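# Seat round belt in both pulley grooves, uncrossed

## Task

Fit the round belt into the groove of each of the two pulleys so it runs straight between them, not twisted into a figure-eight crossing.

## Robot and tools

Robot: two arms, left_arm and right_arm, each ending in a two-finger gripper. Bases in the scene frame: left_arm at (-0.023, +0.308, +0.026) m, right_arm at (+0.028, -0.261, +0.002) m, both almost unrotated about z. Scene frame: origin at table-top height midway between the nominal bases, +x out over the table, +z up, left_arm on the +y side (arm names do not match image sides). The fingers point along the gripper's own +z and open and close along its y. end_effector_position is the point between the pads, roughly 1 cm short of the tips. Reported hand positions and orientations can be a few centimetres off, worse at long reach.

All motion arguments share one row format: 14 numbers, each in [-1, 1], always for both arms: left_arm dx, dy, dz, rx, ry, rz, opening, then right_arm in the same order. The six pose numbers are an offset, not a pose: they are measured along that arm's own Hand target axes, counted from the Hand target as it stood when the action or move began. 1.0 equals 0.6 m for dx/dy/dz and 180 degrees for rx/ry/rz, which together form one rotation vector. Sending the same offset twice moves the arm twice. Opening is absolute: +1 fully open (0.094 m), -1 closed. Six zeros re-request the current Hand target; always resend the gripper opening you want, because 0 is a real command (half open).

execute_actions: actions is a list of actions; each action is up to 15 rows, one per 1/30 s control step, each row counted from the action's start pose (not from the previous row); a short action repeats its final row to fill 15 steps. cameras lists camera names, ["all"], or []; an empty actions list returns images of all cameras plus the scene number. Results also give end_effector_position at some steps.

move: target is one row or a list of up to 15 rows, all offsets from the same starting Hand targets. Grippers travel straight lines, ending together, at least 0.5 s and at most 10 s total. speed is the path top speed in m/s (0.002 to 2.9, default 0.25; rotation up to twice that in rad/s), one value or one per target. blend (m) rounds corners in a list; 0 stops at each point. opening_speed sets how fast openings change, per second on the -1..+1 scale, at least 0.2. grip_force sets a per-pad force cap in newtons, 10 to 50, one value or one per arm; it persists, and lower values close slowly (about 16 s from open at 10). blocking=false returns after about 0.5 s while the move continues. Opening changes in the first target are sent at once; those in later targets are applied after arrival with everything at rest. Paths ignore obstacles and the other arm, lag and can overshoot speed, especially with a near-straight arm. Keep paths away from an arm's own base; go round it. The move: line reports the ending (done, off_target, moving, held, fault) and limits (paced = pose clipped, held = steps withheld). done means within 10 mm and 2 degrees; it says nothing about contact.

wait: seconds 0 to 10; arms hold their last command; a running move continues and the wait ends early if it finishes. stop: brakes a running move (needs room when fast). zoom_image: camera (cam_high, cam_low, cam_board, cam_idler, cam_left_wrist, cam_right_wrist) and region [x0, y0, x1, y1] in pixels from the top-left, at most 504 by 504, on the newest image. finished_scene: scene is the number of the scene being ended; irreversible, and the belt must stay seated without the robot.

Results: Hand target is the last commanded pose after clipping; the gripper often rests short of it, and only a new command (even zeros) pushes again; then send the shortfall as an offset. Orientation commands are clipped to 40 degrees from the measured one each step. Friction and weight can leave the hand low, short or tilted; check position and tilt after each move and correct. Tool commands shows present gripper commands. grip_measured uses the opening scale (reads up to about 2.5 mm wide when empty, narrower than a squeezed part); grip_effort_nm is gripper motor effort, negative closing, not pad force, with friction offset. Joint velocities reading within noise means the arm is still. Joint torques include gravity and wrap at ±28 N m on joints 1-3. Joint ranges (rad): waist -2.618..3.054, shoulder 0..3.142, elbow 0..3.142 (straight 2.901), wrist pitch ±1.571, wrist yaw ±1.571, wrist roll ±2.094.

Gripping: below first-touch reading, force grows about 1 N per 0.001, then jumps to the cap; pads press 50-64 N at full force. Close slowly on soft items; to release, command well above grip_measured.

Cameras: all 896x504, with given pinhole+radial calibrations (fixed cameras may have shifted up to 2.3 degrees and 9 mm); wrist views follow joint readings and can lag.

Avoid: dropping or flinging the belt, letting anything leave the table, hard or fast contact with fixtures, arms touching or one gripper closing on the other, strain on wrist camera cables, pushing toward unreachable poses or holding stretched out (motors heat: MOTOR HOT at 75 °C, fold-away fault at 90 °C, collapse at 100 °C). A blocked arm keeps pressing until commanded back past its gripper.

Each tool is called after "Call:" as name([rows], argument=value, ...), one row to a line, values as JSON.

## Session

Call:
execute_actions(actions=[])

Scene clock: 0.00 s.
left_arm: end_effector_position=(+0.3678, +0.3007, +0.1042) grip_measured=+1.000 grip_effort_nm=n/a end_effector_quat_wxyz=(+0.569, -0.013, +0.822, -0.008) | right_arm: end_effector_position=(+0.4090, -0.2606, +0.0699) grip_measured=+1.000 grip_effort_nm=n/a end_effector_quat_wxyz=(+0.549, +0.016, +0.834, -0.045)
Joint positions: left_arm=[-0.03 1.581 0.342 0.878 -0.035 -0.043 0.094] | right_arm=[0.068 1.56 0.325 0.826 0.16 0.006 0.094]
Joint velocities: within noise
Joint torques (N m): no reading
Heat: left arm: 33 °C; right arm: 32 °C.
Hand target: left_arm +0.3701, +0.3014, +0.1091; +0.575, -0.013, +0.818, -0.005 | right_arm +0.4110, -0.2614, +0.0740; +0.554, +0.019, +0.831, -0.045
Tool commands: left_gripper/opening=+1.0 right_gripper/opening=+1.0

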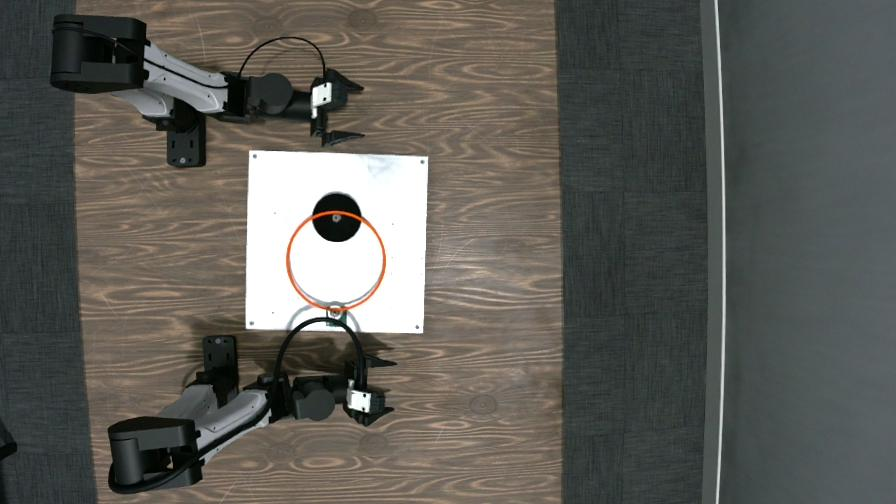

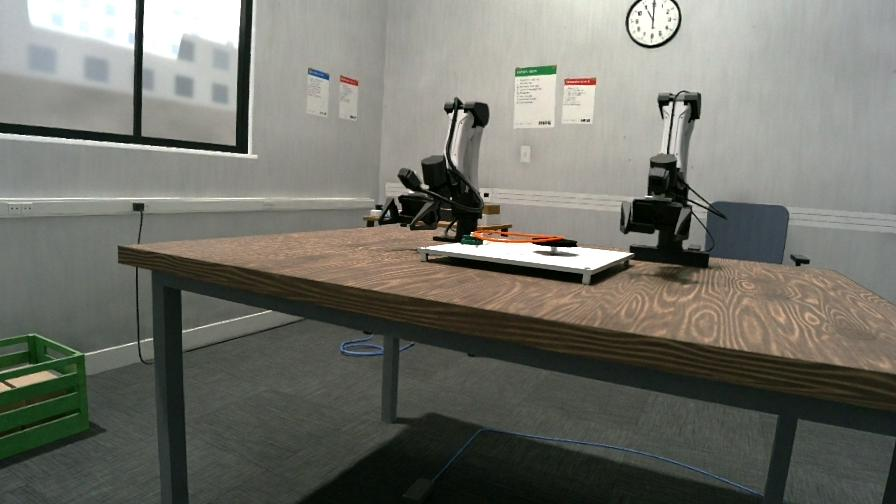

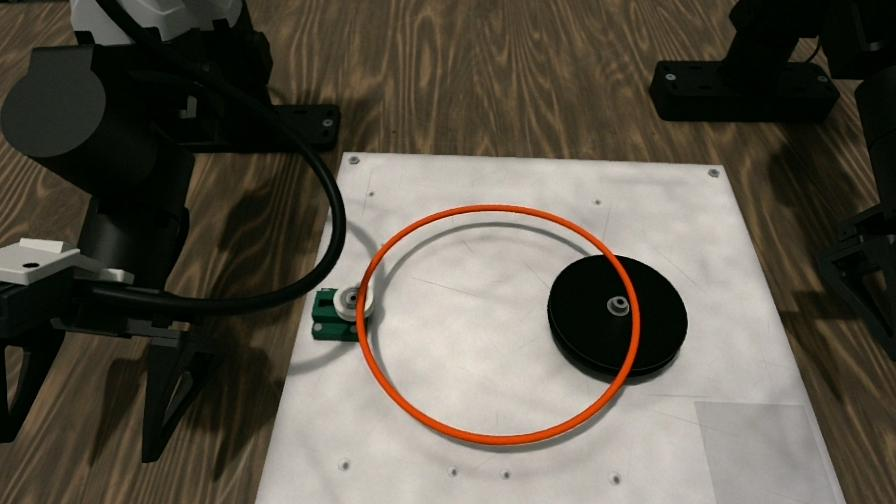

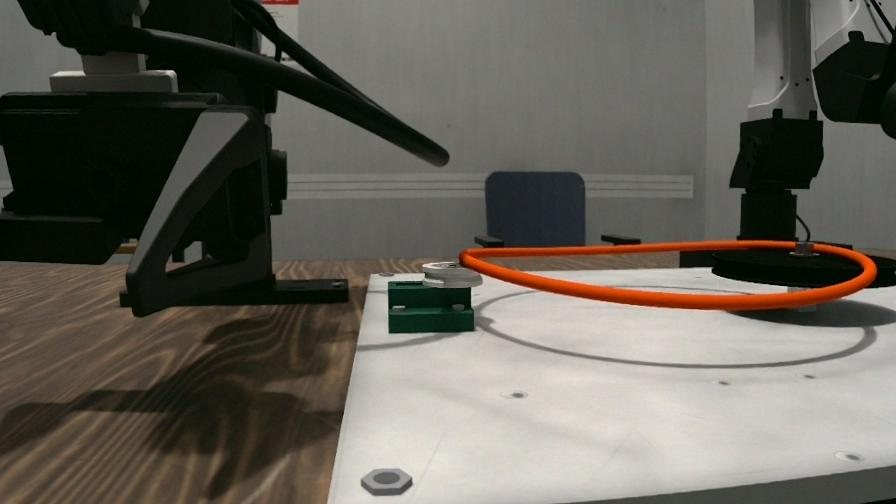

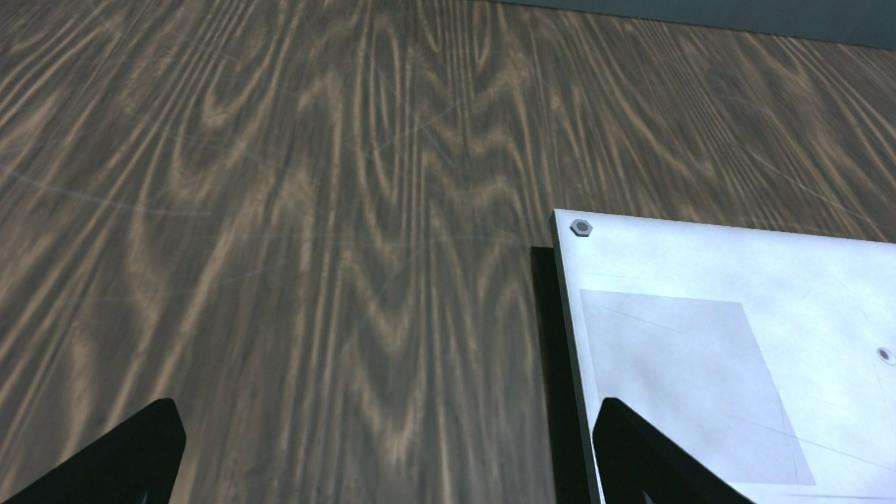

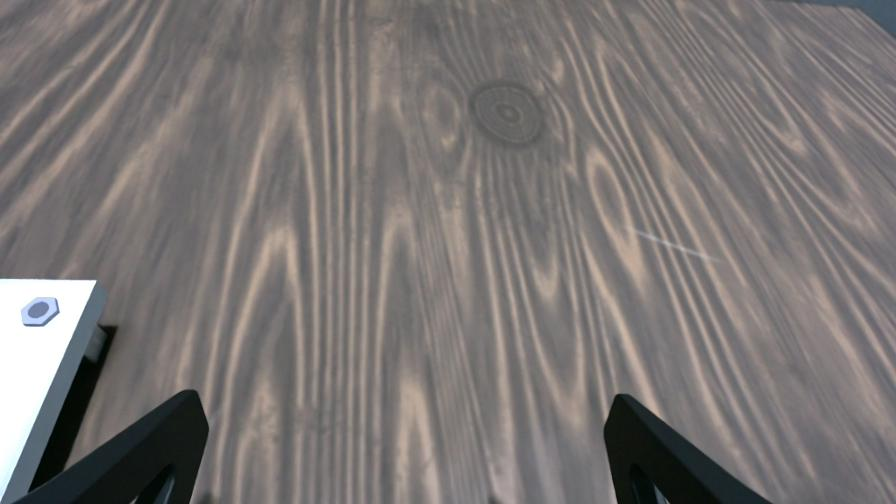

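Call:
zoom_image(camera="cam_board", region=[290, 180, 710, 460])

Call:
zoom_image(camera="cam_idler", region=[370, 220, 620, 360])

Call:
zoom_image(camera="cam_idler", region=[660, 200, 896, 340])

Call:
zoom_image(camera="cam_board", region=[290, 260, 430, 360])

Call:
zoom_image(camera="cam_high", region=[230, 140, 450, 350])

Call:
zoom_image(camera="cam_low", region=[380, 170, 660, 310])

Scaled by 1.200 from the camera's 896x504 image, which has a finer 1280x720 frame.

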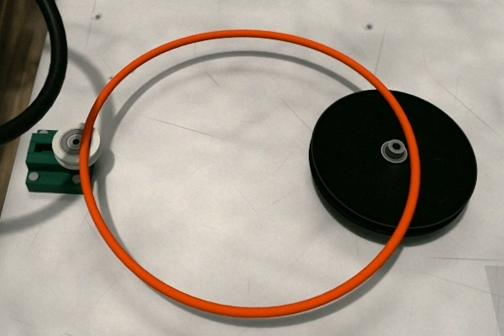

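Scaled by 2.016 from the camera's 896x504 image, which has a finer 1280x720 frame.

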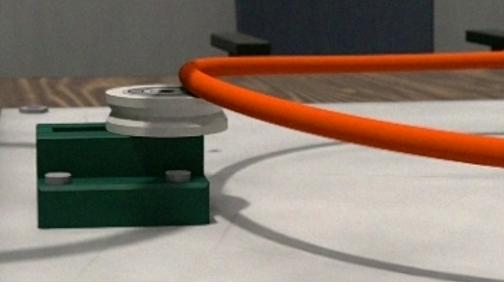

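Scaled by 2.136 from the camera's 896x504 image, which has a finer 1280x720 frame.

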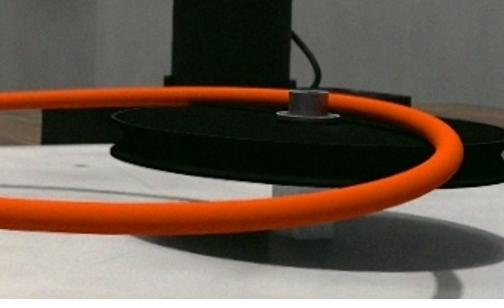

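Scaled by 3.600 from the camera's 896x504 image, which has a finer 1280x720 frame.

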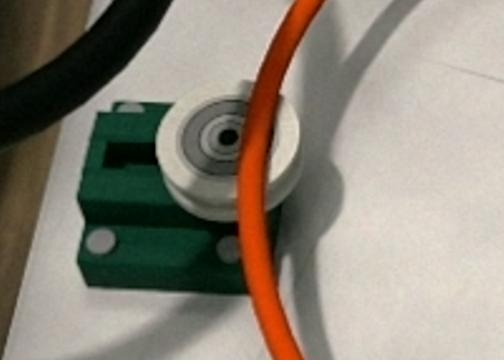

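Scaled by 2.291 from the camera's 896x504 image, which has a finer 1280x720 frame.

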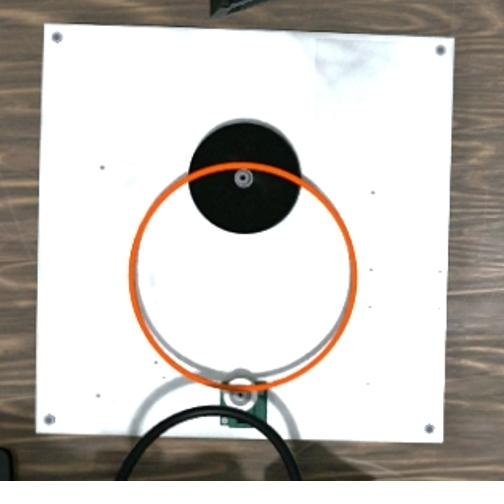

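Scaled by 1.800 from the camera's 896x504 image, which has a finer 1280x720 frame.

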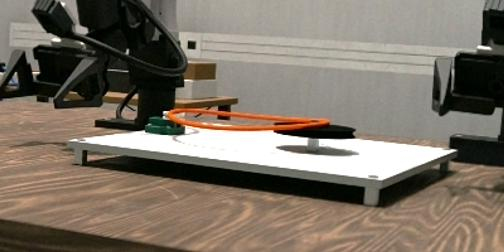

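Call:
move(target=[-0.0673,-0.2197,-0.0985,-0.0034,0.3899,0.0088,-0.4,-0.0993,0.181,-0.2045,-0.030,0.374,-0.013,-0.4], speed=0.2, cameras=["all"])

Scene clock: 150.57 s.
left_arm: end_effector_position=(+0.3307, +0.1737, +0.1714) grip_measured=-0.398 grip_effort_nm=-0.12 end_effector_quat_wxyz=(+0.012, +0.010, +1.000, +0.001) | right_arm: end_effector_position=(+0.3310, -0.1465, +0.1684) grip_measured=-0.397 grip_effort_nm=-0.18 end_effector_quat_wxyz=(+0.011, -0.005, +1.000, -0.008)
Joint positions: left_arm=[-0.363 1.976 1.883 -1.457 -0.011 -0.348 0.028] | right_arm=[0.367 1.769 1.698 -1.486 0.023 0.364 0.028]
Joint torques (N m): left_arm=[-0.58 -8.55 8.73 0.13 0.22 -0.13] | right_arm=[1.06 -7.25 8.7 0.2 -0.19 0.22]
Heat: left arm: 37 °C; right arm: 41 °C.
Hand target: left_arm +0.3301, +0.1704, +0.1701; +0.000, +0.000, +1.000, +0.000 | right_arm +0.3300, -0.1404, +0.1698; +0.000, +0.001, +1.000, -0.001
Off the commanded pose: left_arm 0.004 m, 2 deg | right_arm 0.006 m, 2 deg.
move: done
camera_calibration:
cam_left_wrist: T_world_to_cam=[[0.0339259, -0.998186, 0.0497442, 0.144829], [-0.86656, -0.00458223, 0.499052, 0.24258], [-0.497918, -0.0600371, -0.865143, 0.420656], [0, 0, 0, 1]] pos_world=[0.414749, 0.170933, 0.235663]
cam_right_wrist: T_world_to_cam=[[0.0550552, -0.996272, 0.066418, -0.184135], [-0.850025, -0.0118662, 0.526609, 0.226345], [-0.523857, -0.0854495, -0.847509, 0.408919], [0, 0, 0, 1]] pos_world=[0.416752, -0.145821, 0.239597]

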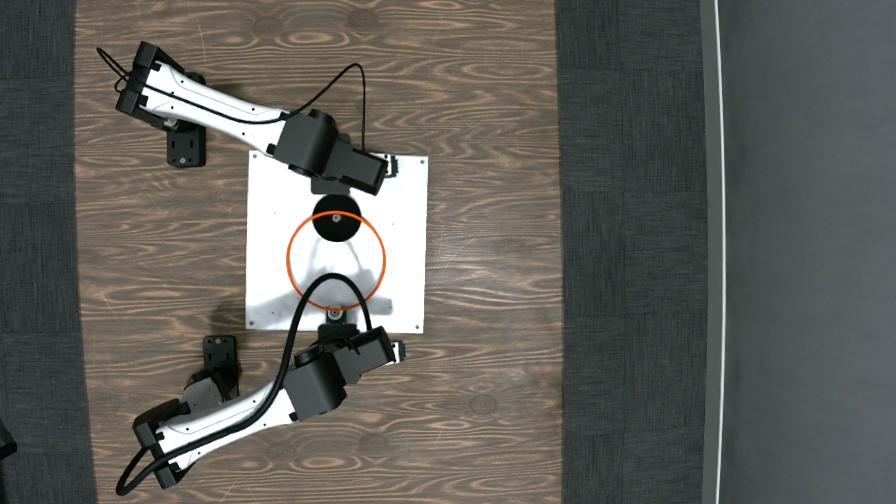

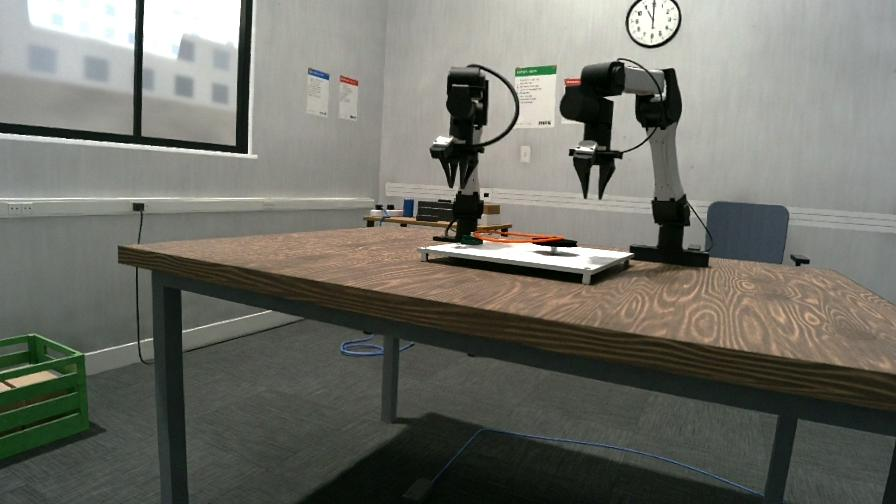

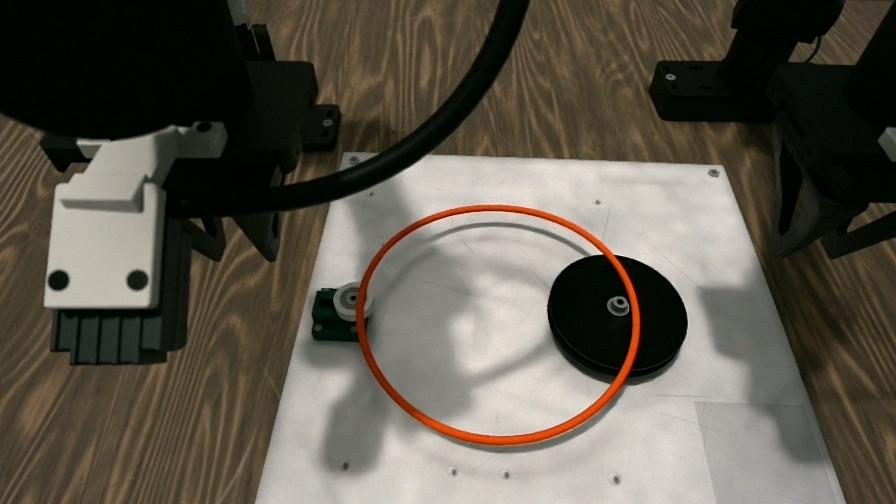

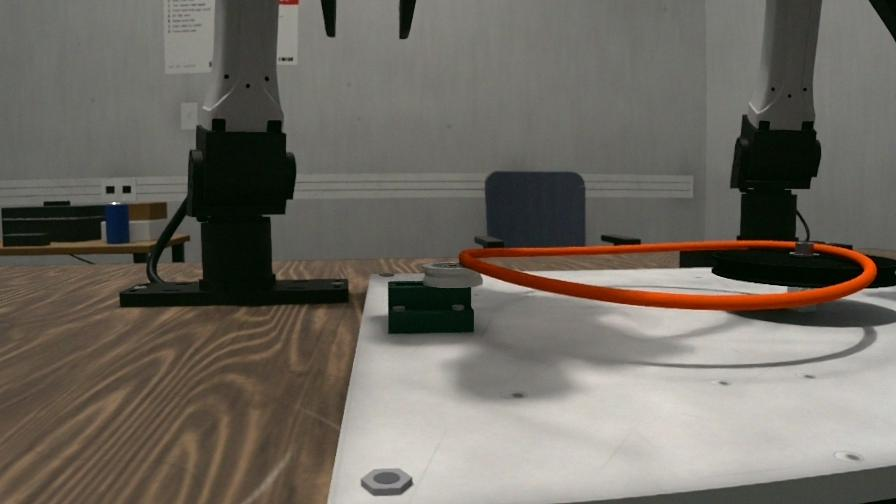

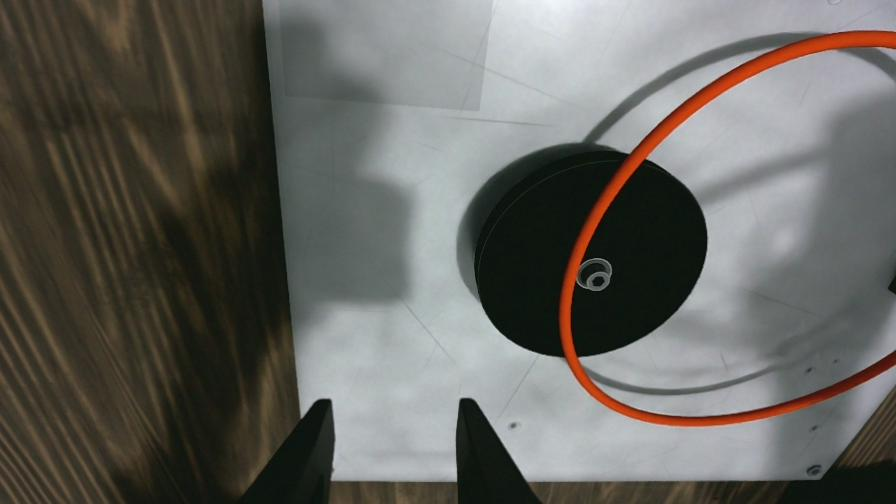

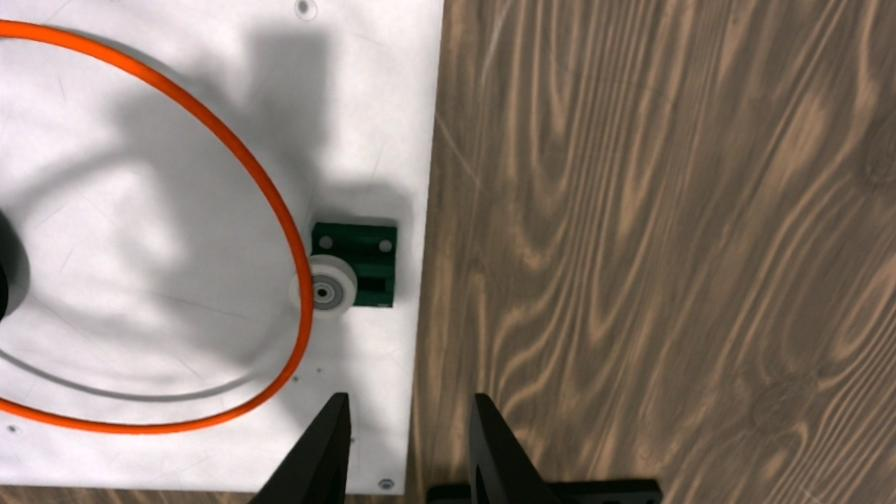

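Call:
move(target=[-0.0573,-0.1748,0.0668,0,0,0.25,-0.4,0,0,0,0,0,0,-0.4], speed=0.15, cameras=["cam_high","cam_board","cam_idler","cam_left_wrist"])

Scene clock: 248.10 s.
left_arm: end_effector_position=(+0.3678, +0.0691, +0.1357) grip_measured=-0.398 grip_effort_nm=-0.12 end_effector_quat_wxyz=(+0.015, +0.374, +0.927, +0.007) | right_arm: end_effector_position=(+0.3310, -0.1465, +0.1684) grip_measured=-0.397 grip_effort_nm=-0.18 end_effector_quat_wxyz=(+0.011, -0.005, +1.000, -0.008)
Joint positions: left_arm=[-0.55 2.351 2.335 -1.527 -0.019 0.212 0.028] | right_arm=[0.367 1.769 1.698 -1.486 0.023 0.364 0.028]
Joint torques (N m): left_arm=[-0.61 -11.11 8.43 0.11 0.2 0.25] | right_arm=[1.06 -7.25 8.7 0.2 -0.19 0.22]
Heat: left arm: 42 °C; right arm: 38 °C.
Hand target: left_arm +0.3645, +0.0654, +0.1300; +0.000, +0.383, +0.924, +0.000 | right_arm +0.3300, -0.1404, +0.1698; +0.000, +0.001, +1.000, -0.001
Off the commanded pose: left_arm 0.007 m, 2 deg | right_arm 0.006 m, 2 deg.
move: done
camera_calibration:
cam_left_wrist: T_world_to_cam=[[-0.654034, -0.755913, 0.0288819, 0.280032], [-0.646031, 0.57801, 0.498547, 0.170795], [-0.393552, 0.307408, -0.866382, 0.338324], [0, 0, 0, 1]] pos_world=[0.426637, 0.00895531, 0.199881]
Images, in order (width x height): cam_high 896x504, cam_board 896x504, cam_idler 896x504, cam_left_wrist 896x504.

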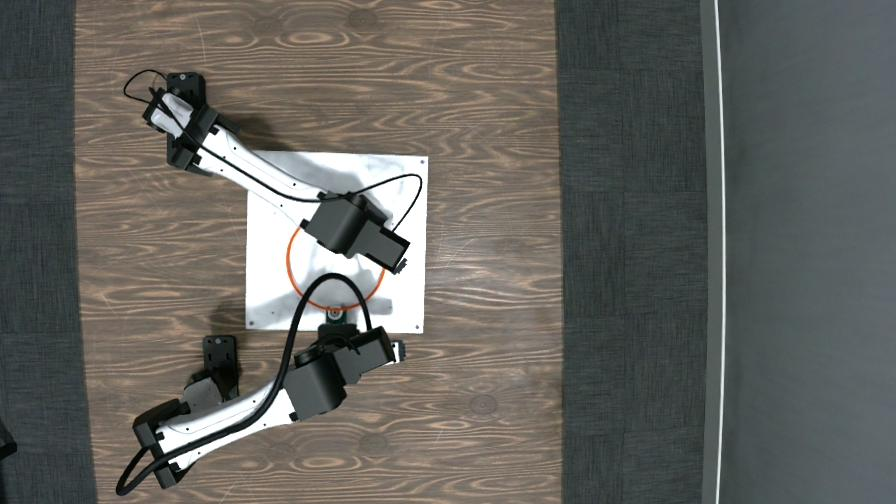

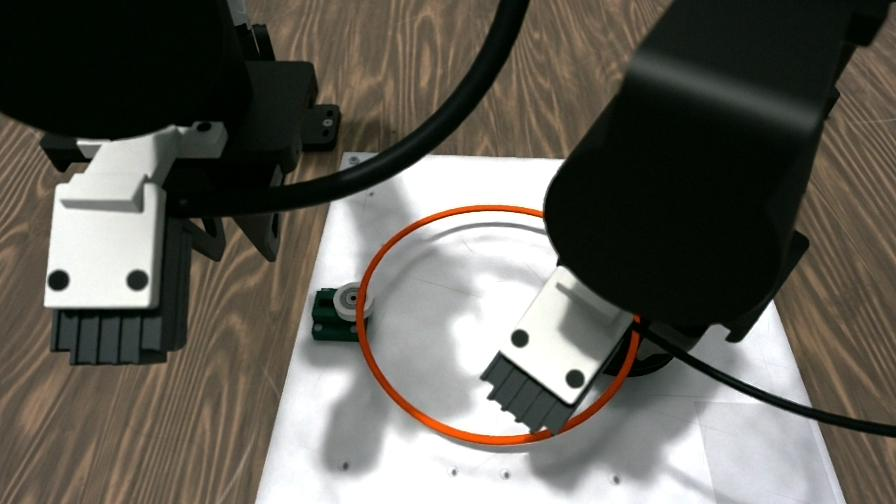

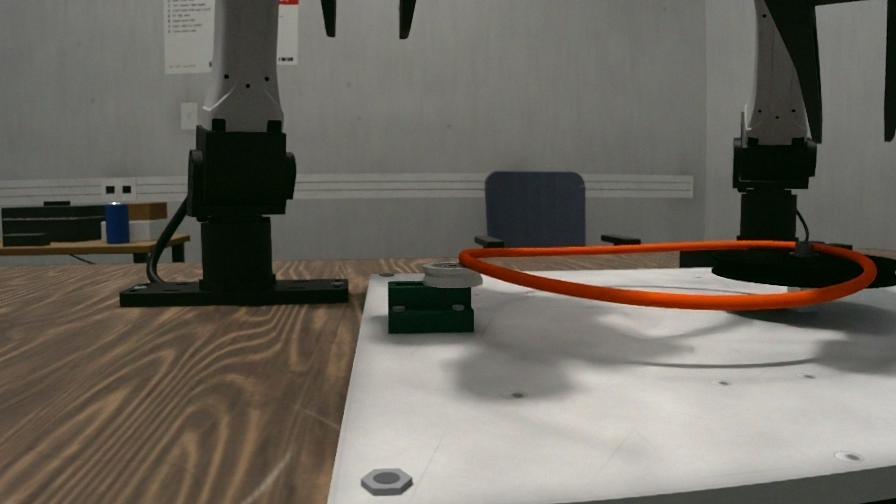

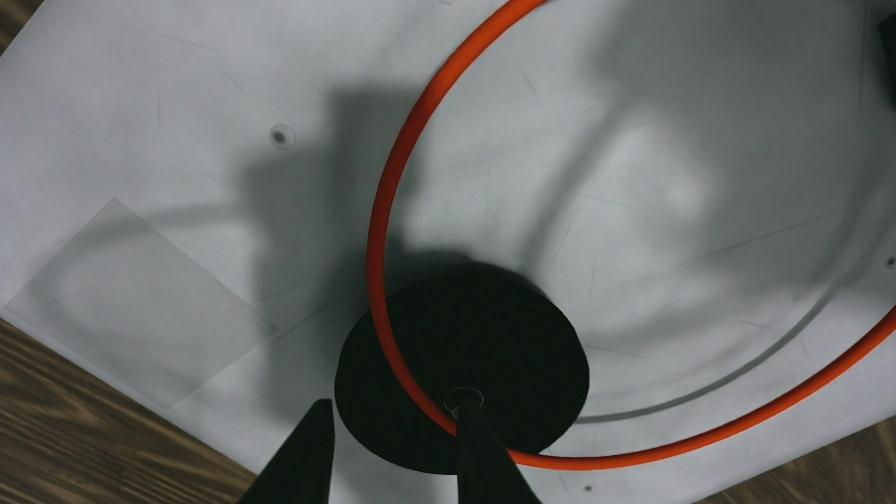

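Call:
move(target=[-0.024,0.0172,0.075,0,0,0.045,-0.4,0,0,0,0,0,0,-0.4], speed=0.12, cameras=["cam_board","cam_idler","cam_left_wrist"])

Scene clock: 271.30 s.
left_arm: end_effector_position=(+0.3773, +0.0650, +0.0987) grip_measured=-0.398 grip_effort_nm=-0.12 end_effector_quat_wxyz=(+0.001, +0.444, +0.896, +0.009) | right_arm: end_effector_position=(+0.3310, -0.1465, +0.1684) grip_measured=-0.397 grip_effort_nm=-0.18 end_effector_quat_wxyz=(+0.011, -0.005, +1.000, -0.008)
Joint positions: left_arm=[-0.547 2.422 2.313 -1.461 -0.019 0.368 0.028] | right_arm=[0.367 1.769 1.698 -1.486 0.023 0.364 0.028]
Joint torques (N m): left_arm=[0.32 -12.08 5.27 0.66 0.25 0.18] | right_arm=[1.06 -7.25 8.72 0.2 -0.19 0.22]
Heat: left arm: 46 °C; right arm: 39 °C.
Hand target: left_arm +0.3820, +0.0626, +0.0851; +0.000, +0.447, +0.895, +0.000 | right_arm +0.3300, -0.1404, +0.1698; +0.000, +0.001, +1.000, -0.001
Off the commanded pose: left_arm 0.015 m, 1 deg | right_arm 0.006 m, 2 deg.
move: off_target (left_arm)
camera_calibration:
cam_left_wrist: T_world_to_cam=[[-0.760902, -0.647991, 0.0337187, 0.317124], [-0.538551, 0.65967, 0.524213, 0.149378], [-0.361928, 0.380715, -0.850919, 0.293067], [0, 0, 0, 1]] pos_world=[0.427817, -0.00462205, 0.160378]
Images, in order (width x height): cam_board 896x504, cam_idler 896x504, cam_left_wrist 896x504.

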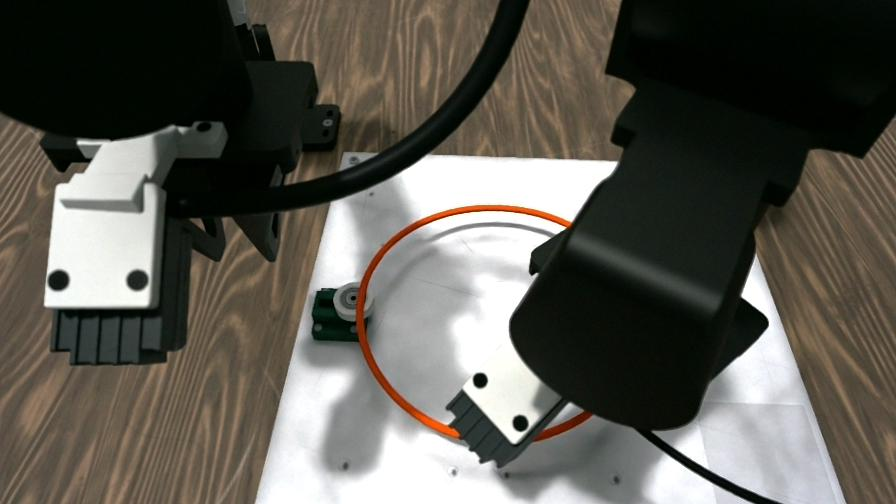

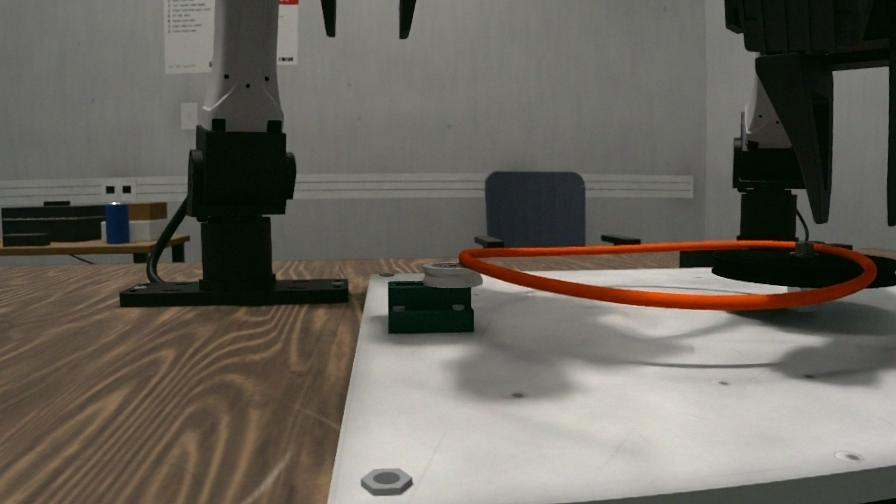

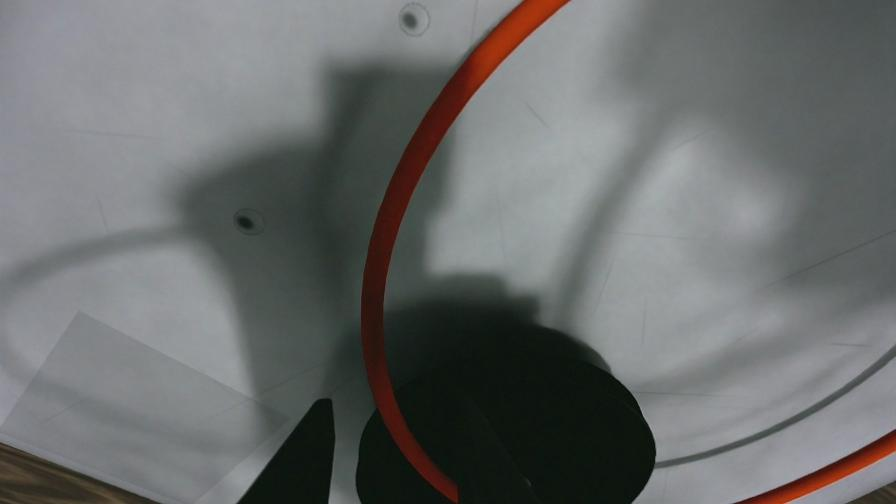

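Call:
move(target=[-0.0077,0.012,0.03,0,0,0,-0.4,0,0,0,0,0,0,-0.4], speed=0.08, cameras=["cam_board","cam_idler","cam_left_wrist"])

Scene clock: 287.50 s.
left_arm: end_effector_position=(+0.3865, +0.0668, +0.0811) grip_measured=-0.398 grip_effort_nm=-0.12 end_effector_quat_wxyz=(+0.001, +0.442, +0.897, +0.009) | right_arm: end_effector_position=(+0.3310, -0.1465, +0.1684) grip_measured=-0.397 grip_effort_nm=-0.18 end_effector_quat_wxyz=(+0.011, -0.005, +1.000, -0.008)
Joint positions: left_arm=[-0.534 2.457 2.306 -1.42 -0.019 0.377 0.028] | right_arm=[0.367 1.769 1.698 -1.486 0.023 0.364 0.028]
Joint torques (N m): left_arm=[0.25 -12.22 5.56 0.71 0.21 0.22] | right_arm=[1.06 -7.25 8.72 0.2 -0.19 0.22]
Heat: left arm: 45 °C; right arm: 39 °C.
Hand target: left_arm +0.3905, +0.0632, +0.0670; +0.000, +0.447, +0.895, +0.000 | right_arm +0.3300, -0.1404, +0.1698; +0.000, +0.001, +1.000, -0.001
Off the commanded pose: left_arm 0.015 m, 1 deg | right_arm 0.006 m, 2 deg.
move: off_target (left_arm)
camera_calibration:
cam_left_wrist: T_world_to_cam=[[-0.758166, -0.651176, 0.0339772, 0.325003], [-0.540944, 0.657208, 0.524839, 0.163401], [-0.364093, 0.379535, -0.850523, 0.281567], [0, 0, 0, 1]] pos_world=[0.437314, -0.00261923, 0.142677]
Images, in order (width x height): cam_board 896x504, cam_idler 896x504, cam_left_wrist 896x504.

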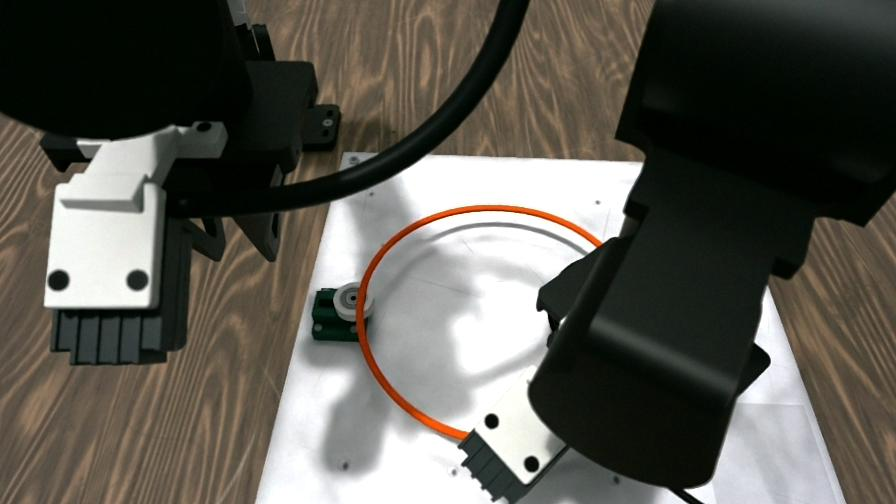

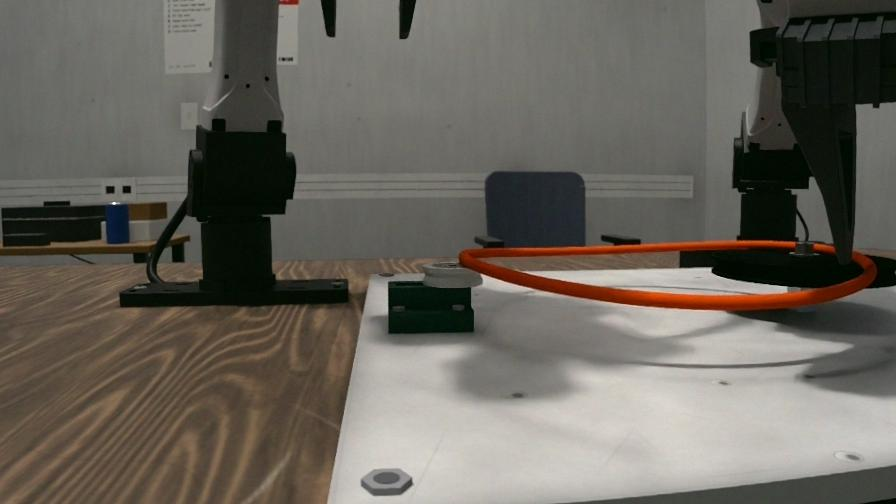

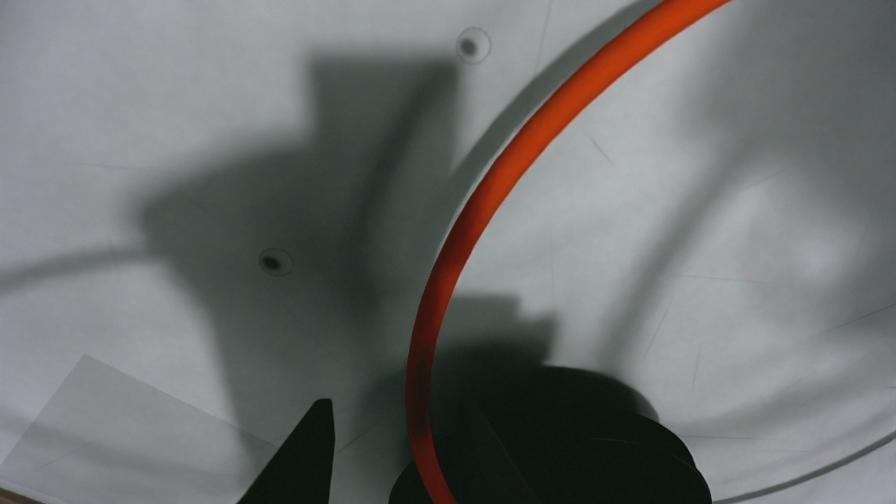

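Call:
zoom_image(camera="cam_idler", region=[700, 160, 896, 320])

Call:
zoom_image(camera="cam_left_wrist", region=[260, 300, 560, 504])

Scaled by 2.571 from the camera's 896x504 image, which has a finer 1280x720 frame.

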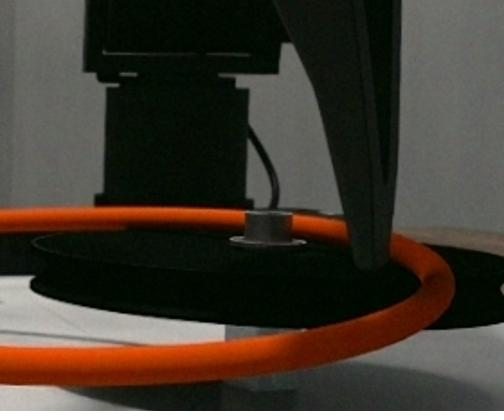

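Scaled by 1.680 from the camera's 896x504 image, which has a finer 1280x720 frame.

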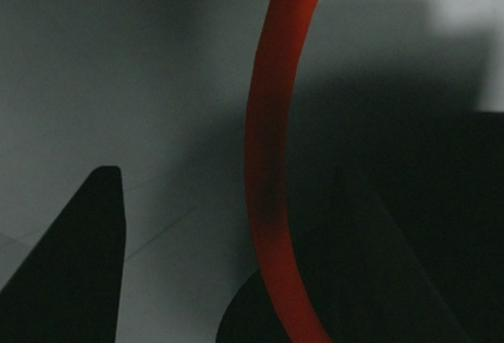

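Call:
move(target=[-0.0139,-0.0096,0,0,0,0.03,-0.4,0,0,0,0,0,0,-0.4], speed=0.06, cameras=["cam_idler","cam_left_wrist"])

Scene clock: 353.83 s.
left_arm: end_effector_position=(+0.3885, +0.0610, +0.0733) grip_measured=-0.398 grip_effort_nm=-0.12 end_effector_quat_wxyz=(-0.001, +0.480, +0.877, +0.009) | right_arm: end_effector_position=(+0.3310, -0.1465, +0.1684) grip_measured=-0.397 grip_effort_nm=-0.18 end_effector_quat_wxyz=(+0.011, -0.005, +1.000, -0.008)
Joint positions: left_arm=[-0.542 2.49 2.336 -1.42 -0.019 0.454 0.028] | right_arm=[0.367 1.769 1.698 -1.486 0.023 0.364 0.028]
Joint torques (N m): left_arm=[-0.7 -11.96 8.58 0.39 0.26 0.16] | right_arm=[1.06 -7.25 8.72 0.2 -0.19 0.22]
Heat: left arm: 55 °C; right arm: 40 °C.
Hand target: left_arm +0.3909, +0.0531, +0.0669; +0.000, +0.489, +0.872, +0.000 | right_arm +0.3300, -0.1404, +0.1698; +0.000, +0.001, +1.000, -0.001
Off the commanded pose: left_arm 0.010 m, 2 deg | right_arm 0.006 m, 2 deg.
move: done
camera_calibration:
cam_left_wrist: T_world_to_cam=[[-0.810631, -0.584463, 0.0357865, 0.339094], [-0.480977, 0.699465, 0.528593, 0.146281], [-0.333974, 0.411281, -0.848121, 0.264154], [0, 0, 0, 1]] pos_world=[0.433458, -0.0127719, 0.134576]
Images, in order (width x height): cam_idler 896x504, cam_left_wrist 896x504.

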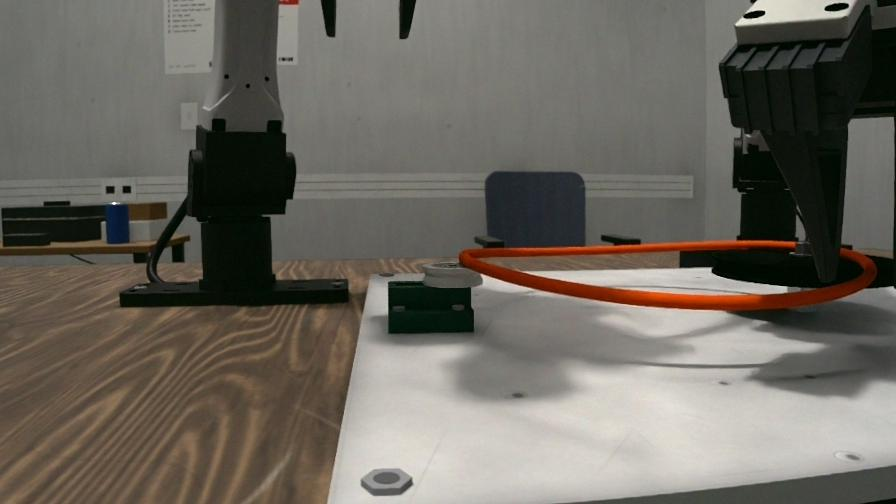

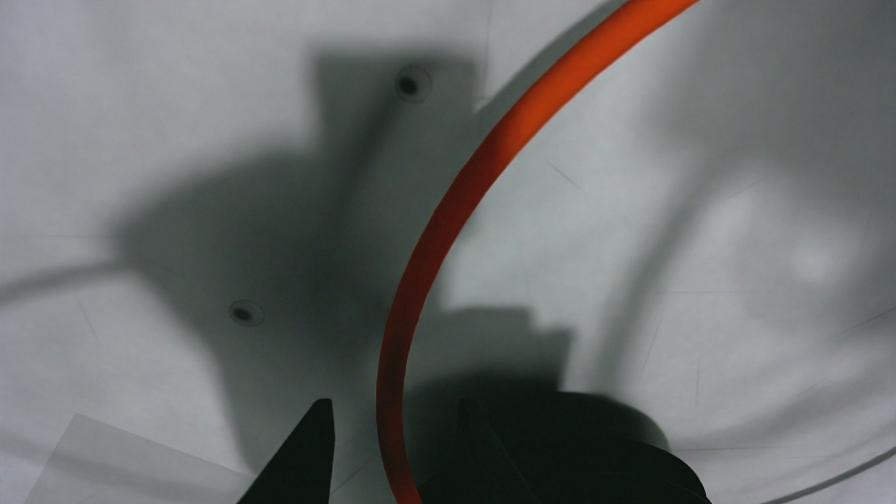

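Call:
zoom_image(camera="cam_idler", region=[740, 200, 896, 320])

Call:
zoom_image(camera="cam_left_wrist", region=[300, 300, 600, 504])

Scaled by 3.231 from the camera's 896x504 image, which has a finer 1280x720 frame.

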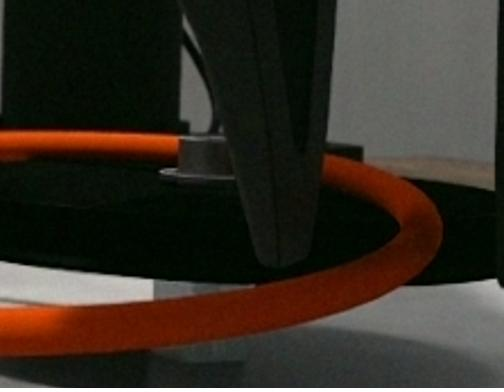

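Scaled by 1.680 from the camera's 896x504 image, which has a finer 1280x720 frame.

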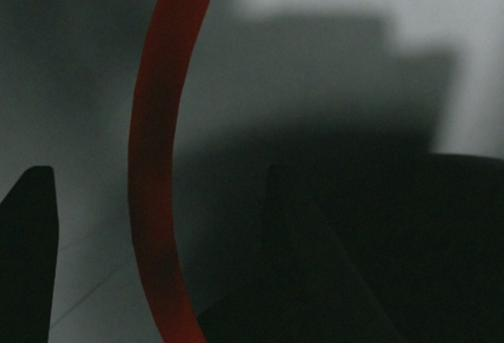

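Call:
move(target=[0,0,0.006,0,0,0,-0.4,0,0,0,0,0,0,-0.4], speed=0.05, cameras=[])

Call:
move(target=[0,0,0,0,0,0,-0.97,0,0,0,0,0,0,-0.4], speed=0.05, opening_speed=0.4, grip_force=25, cameras=["cam_idler","cam_left_wrist","cam_high"])

Scene clock: 370.67 s.
left_arm: end_effector_position=(+0.3885, +0.0610, +0.0733) grip_measured=-0.398 grip_effort_nm=-0.12 end_effector_quat_wxyz=(-0.001, +0.480, +0.877, +0.009) | right_arm: end_effector_position=(+0.3310, -0.1465, +0.1684) grip_measured=-0.397 grip_effort_nm=-0.18 end_effector_quat_wxyz=(+0.011, -0.005, +1.000, -0.008)
Joint positions: left_arm=[-0.542 2.49 2.336 -1.42 -0.019 0.454 0.028] | right_arm=[0.367 1.769 1.698 -1.486 0.023 0.364 0.028]
Joint torques (N m): left_arm=[-0.38 -12.08 7.39 0.49 0.23 0.2] | right_arm=[1.06 -7.25 8.7 0.2 -0.19 0.22]
Heat: left arm: 54 °C; right arm: 40 °C.
Hand target: left_arm +0.3909, +0.0531, +0.0633; +0.000, +0.489, +0.872, +0.000 | right_arm +0.3300, -0.1404, +0.1698; +0.000, +0.001, +1.000, -0.001
Off the commanded pose: left_arm 0.013 m, 2 deg | right_arm 0.006 m, 2 deg.
move: off_target (left_arm)
No camera images: "cameras" was empty.

Scene clock: 372.77 s.
left_arm: end_effector_position=(+0.3885, +0.0610, +0.0733) grip_measured=-0.894 grip_effort_nm=-0.57 end_effector_quat_wxyz=(-0.001, +0.480, +0.877, +0.009) | right_arm: end_effector_position=(+0.3310, -0.1465, +0.1684) grip_measured=-0.397 grip_effort_nm=-0.18 end_effector_quat_wxyz=(+0.011, -0.005, +1.000, -0.008)
Joint positions: left_arm=[-0.542 2.49 2.336 -1.42 -0.019 0.454 0.005] | right_arm=[0.367 1.769 1.698 -1.486 0.023 0.364 0.028]
Joint torques (N m): left_arm=[-0.8 -12.1 7.36 0.53 0.26 0.23] | right_arm=[1.06 -7.25 8.72 0.2 -0.19 0.22]
Heat: left arm: 54 °C; right arm: 40 °C.
Hand target: left_arm +0.3909, +0.0531, +0.0633; +0.000, +0.489, +0.872, +0.000 | right_arm +0.3300, -0.1404, +0.1698; +0.000, +0.001, +1.000, -0.001
Off the commanded pose: left_arm 0.013 m, 2 deg | right_arm 0.006 m, 2 deg.
grip_force (N): 25, 25
move: off_target (left_arm)
camera_calibration:
cam_left_wrist: T_world_to_cam=[[-0.810631, -0.584463, 0.0357865, 0.339094], [-0.480977, 0.699465, 0.528593, 0.146281], [-0.333974, 0.411281, -0.848121, 0.264154], [0, 0, 0, 1]] pos_world=[0.433458, -0.0127719, 0.134576]
Images, in order (width x height): cam_high 896x504, cam_idler 896x504, cam_left_wrist 896x504.

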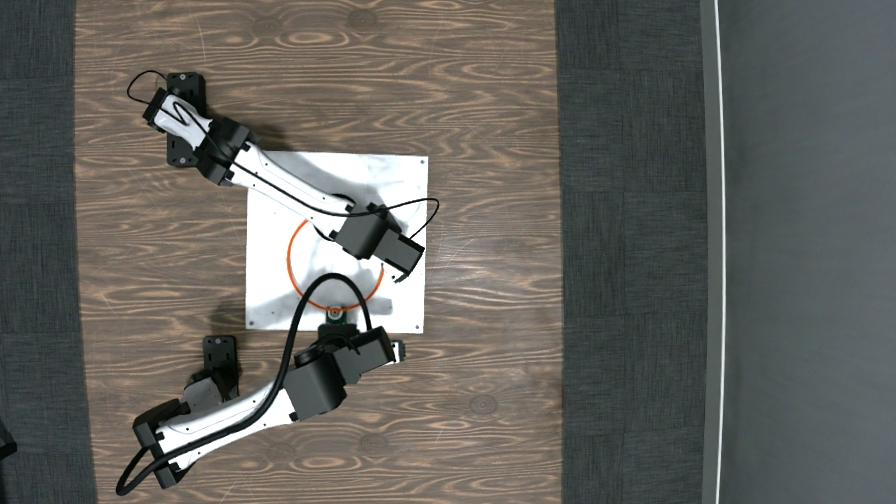

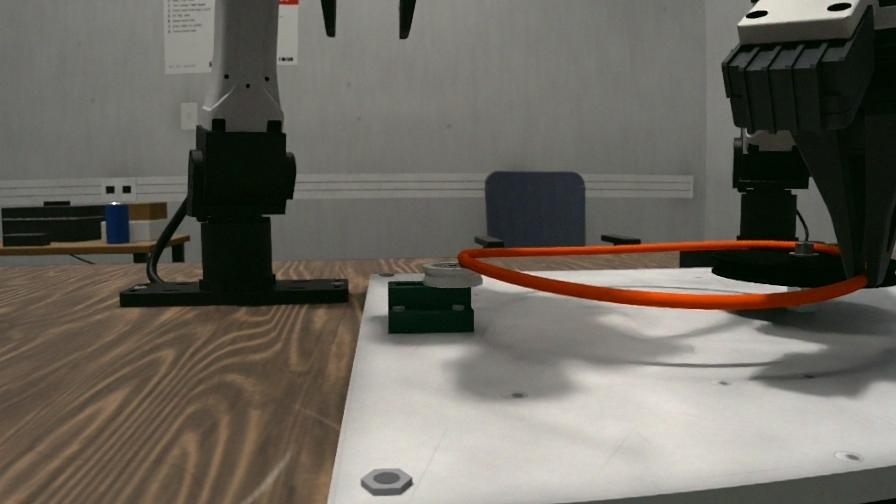

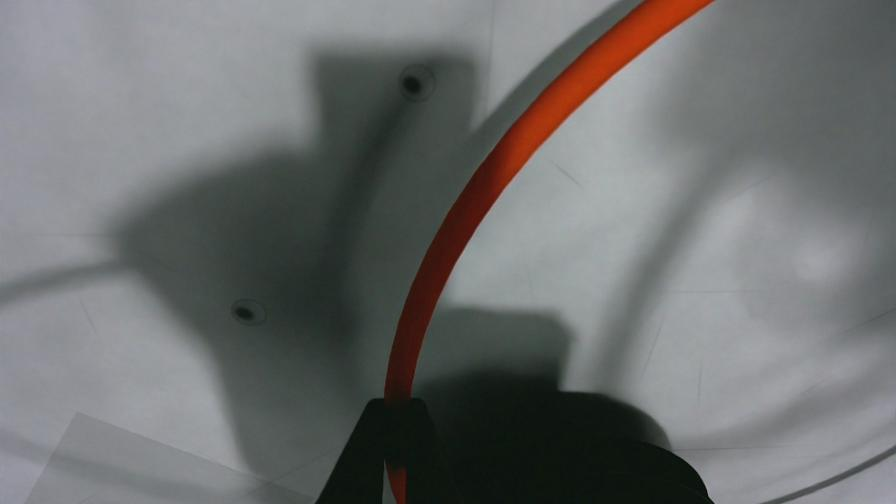

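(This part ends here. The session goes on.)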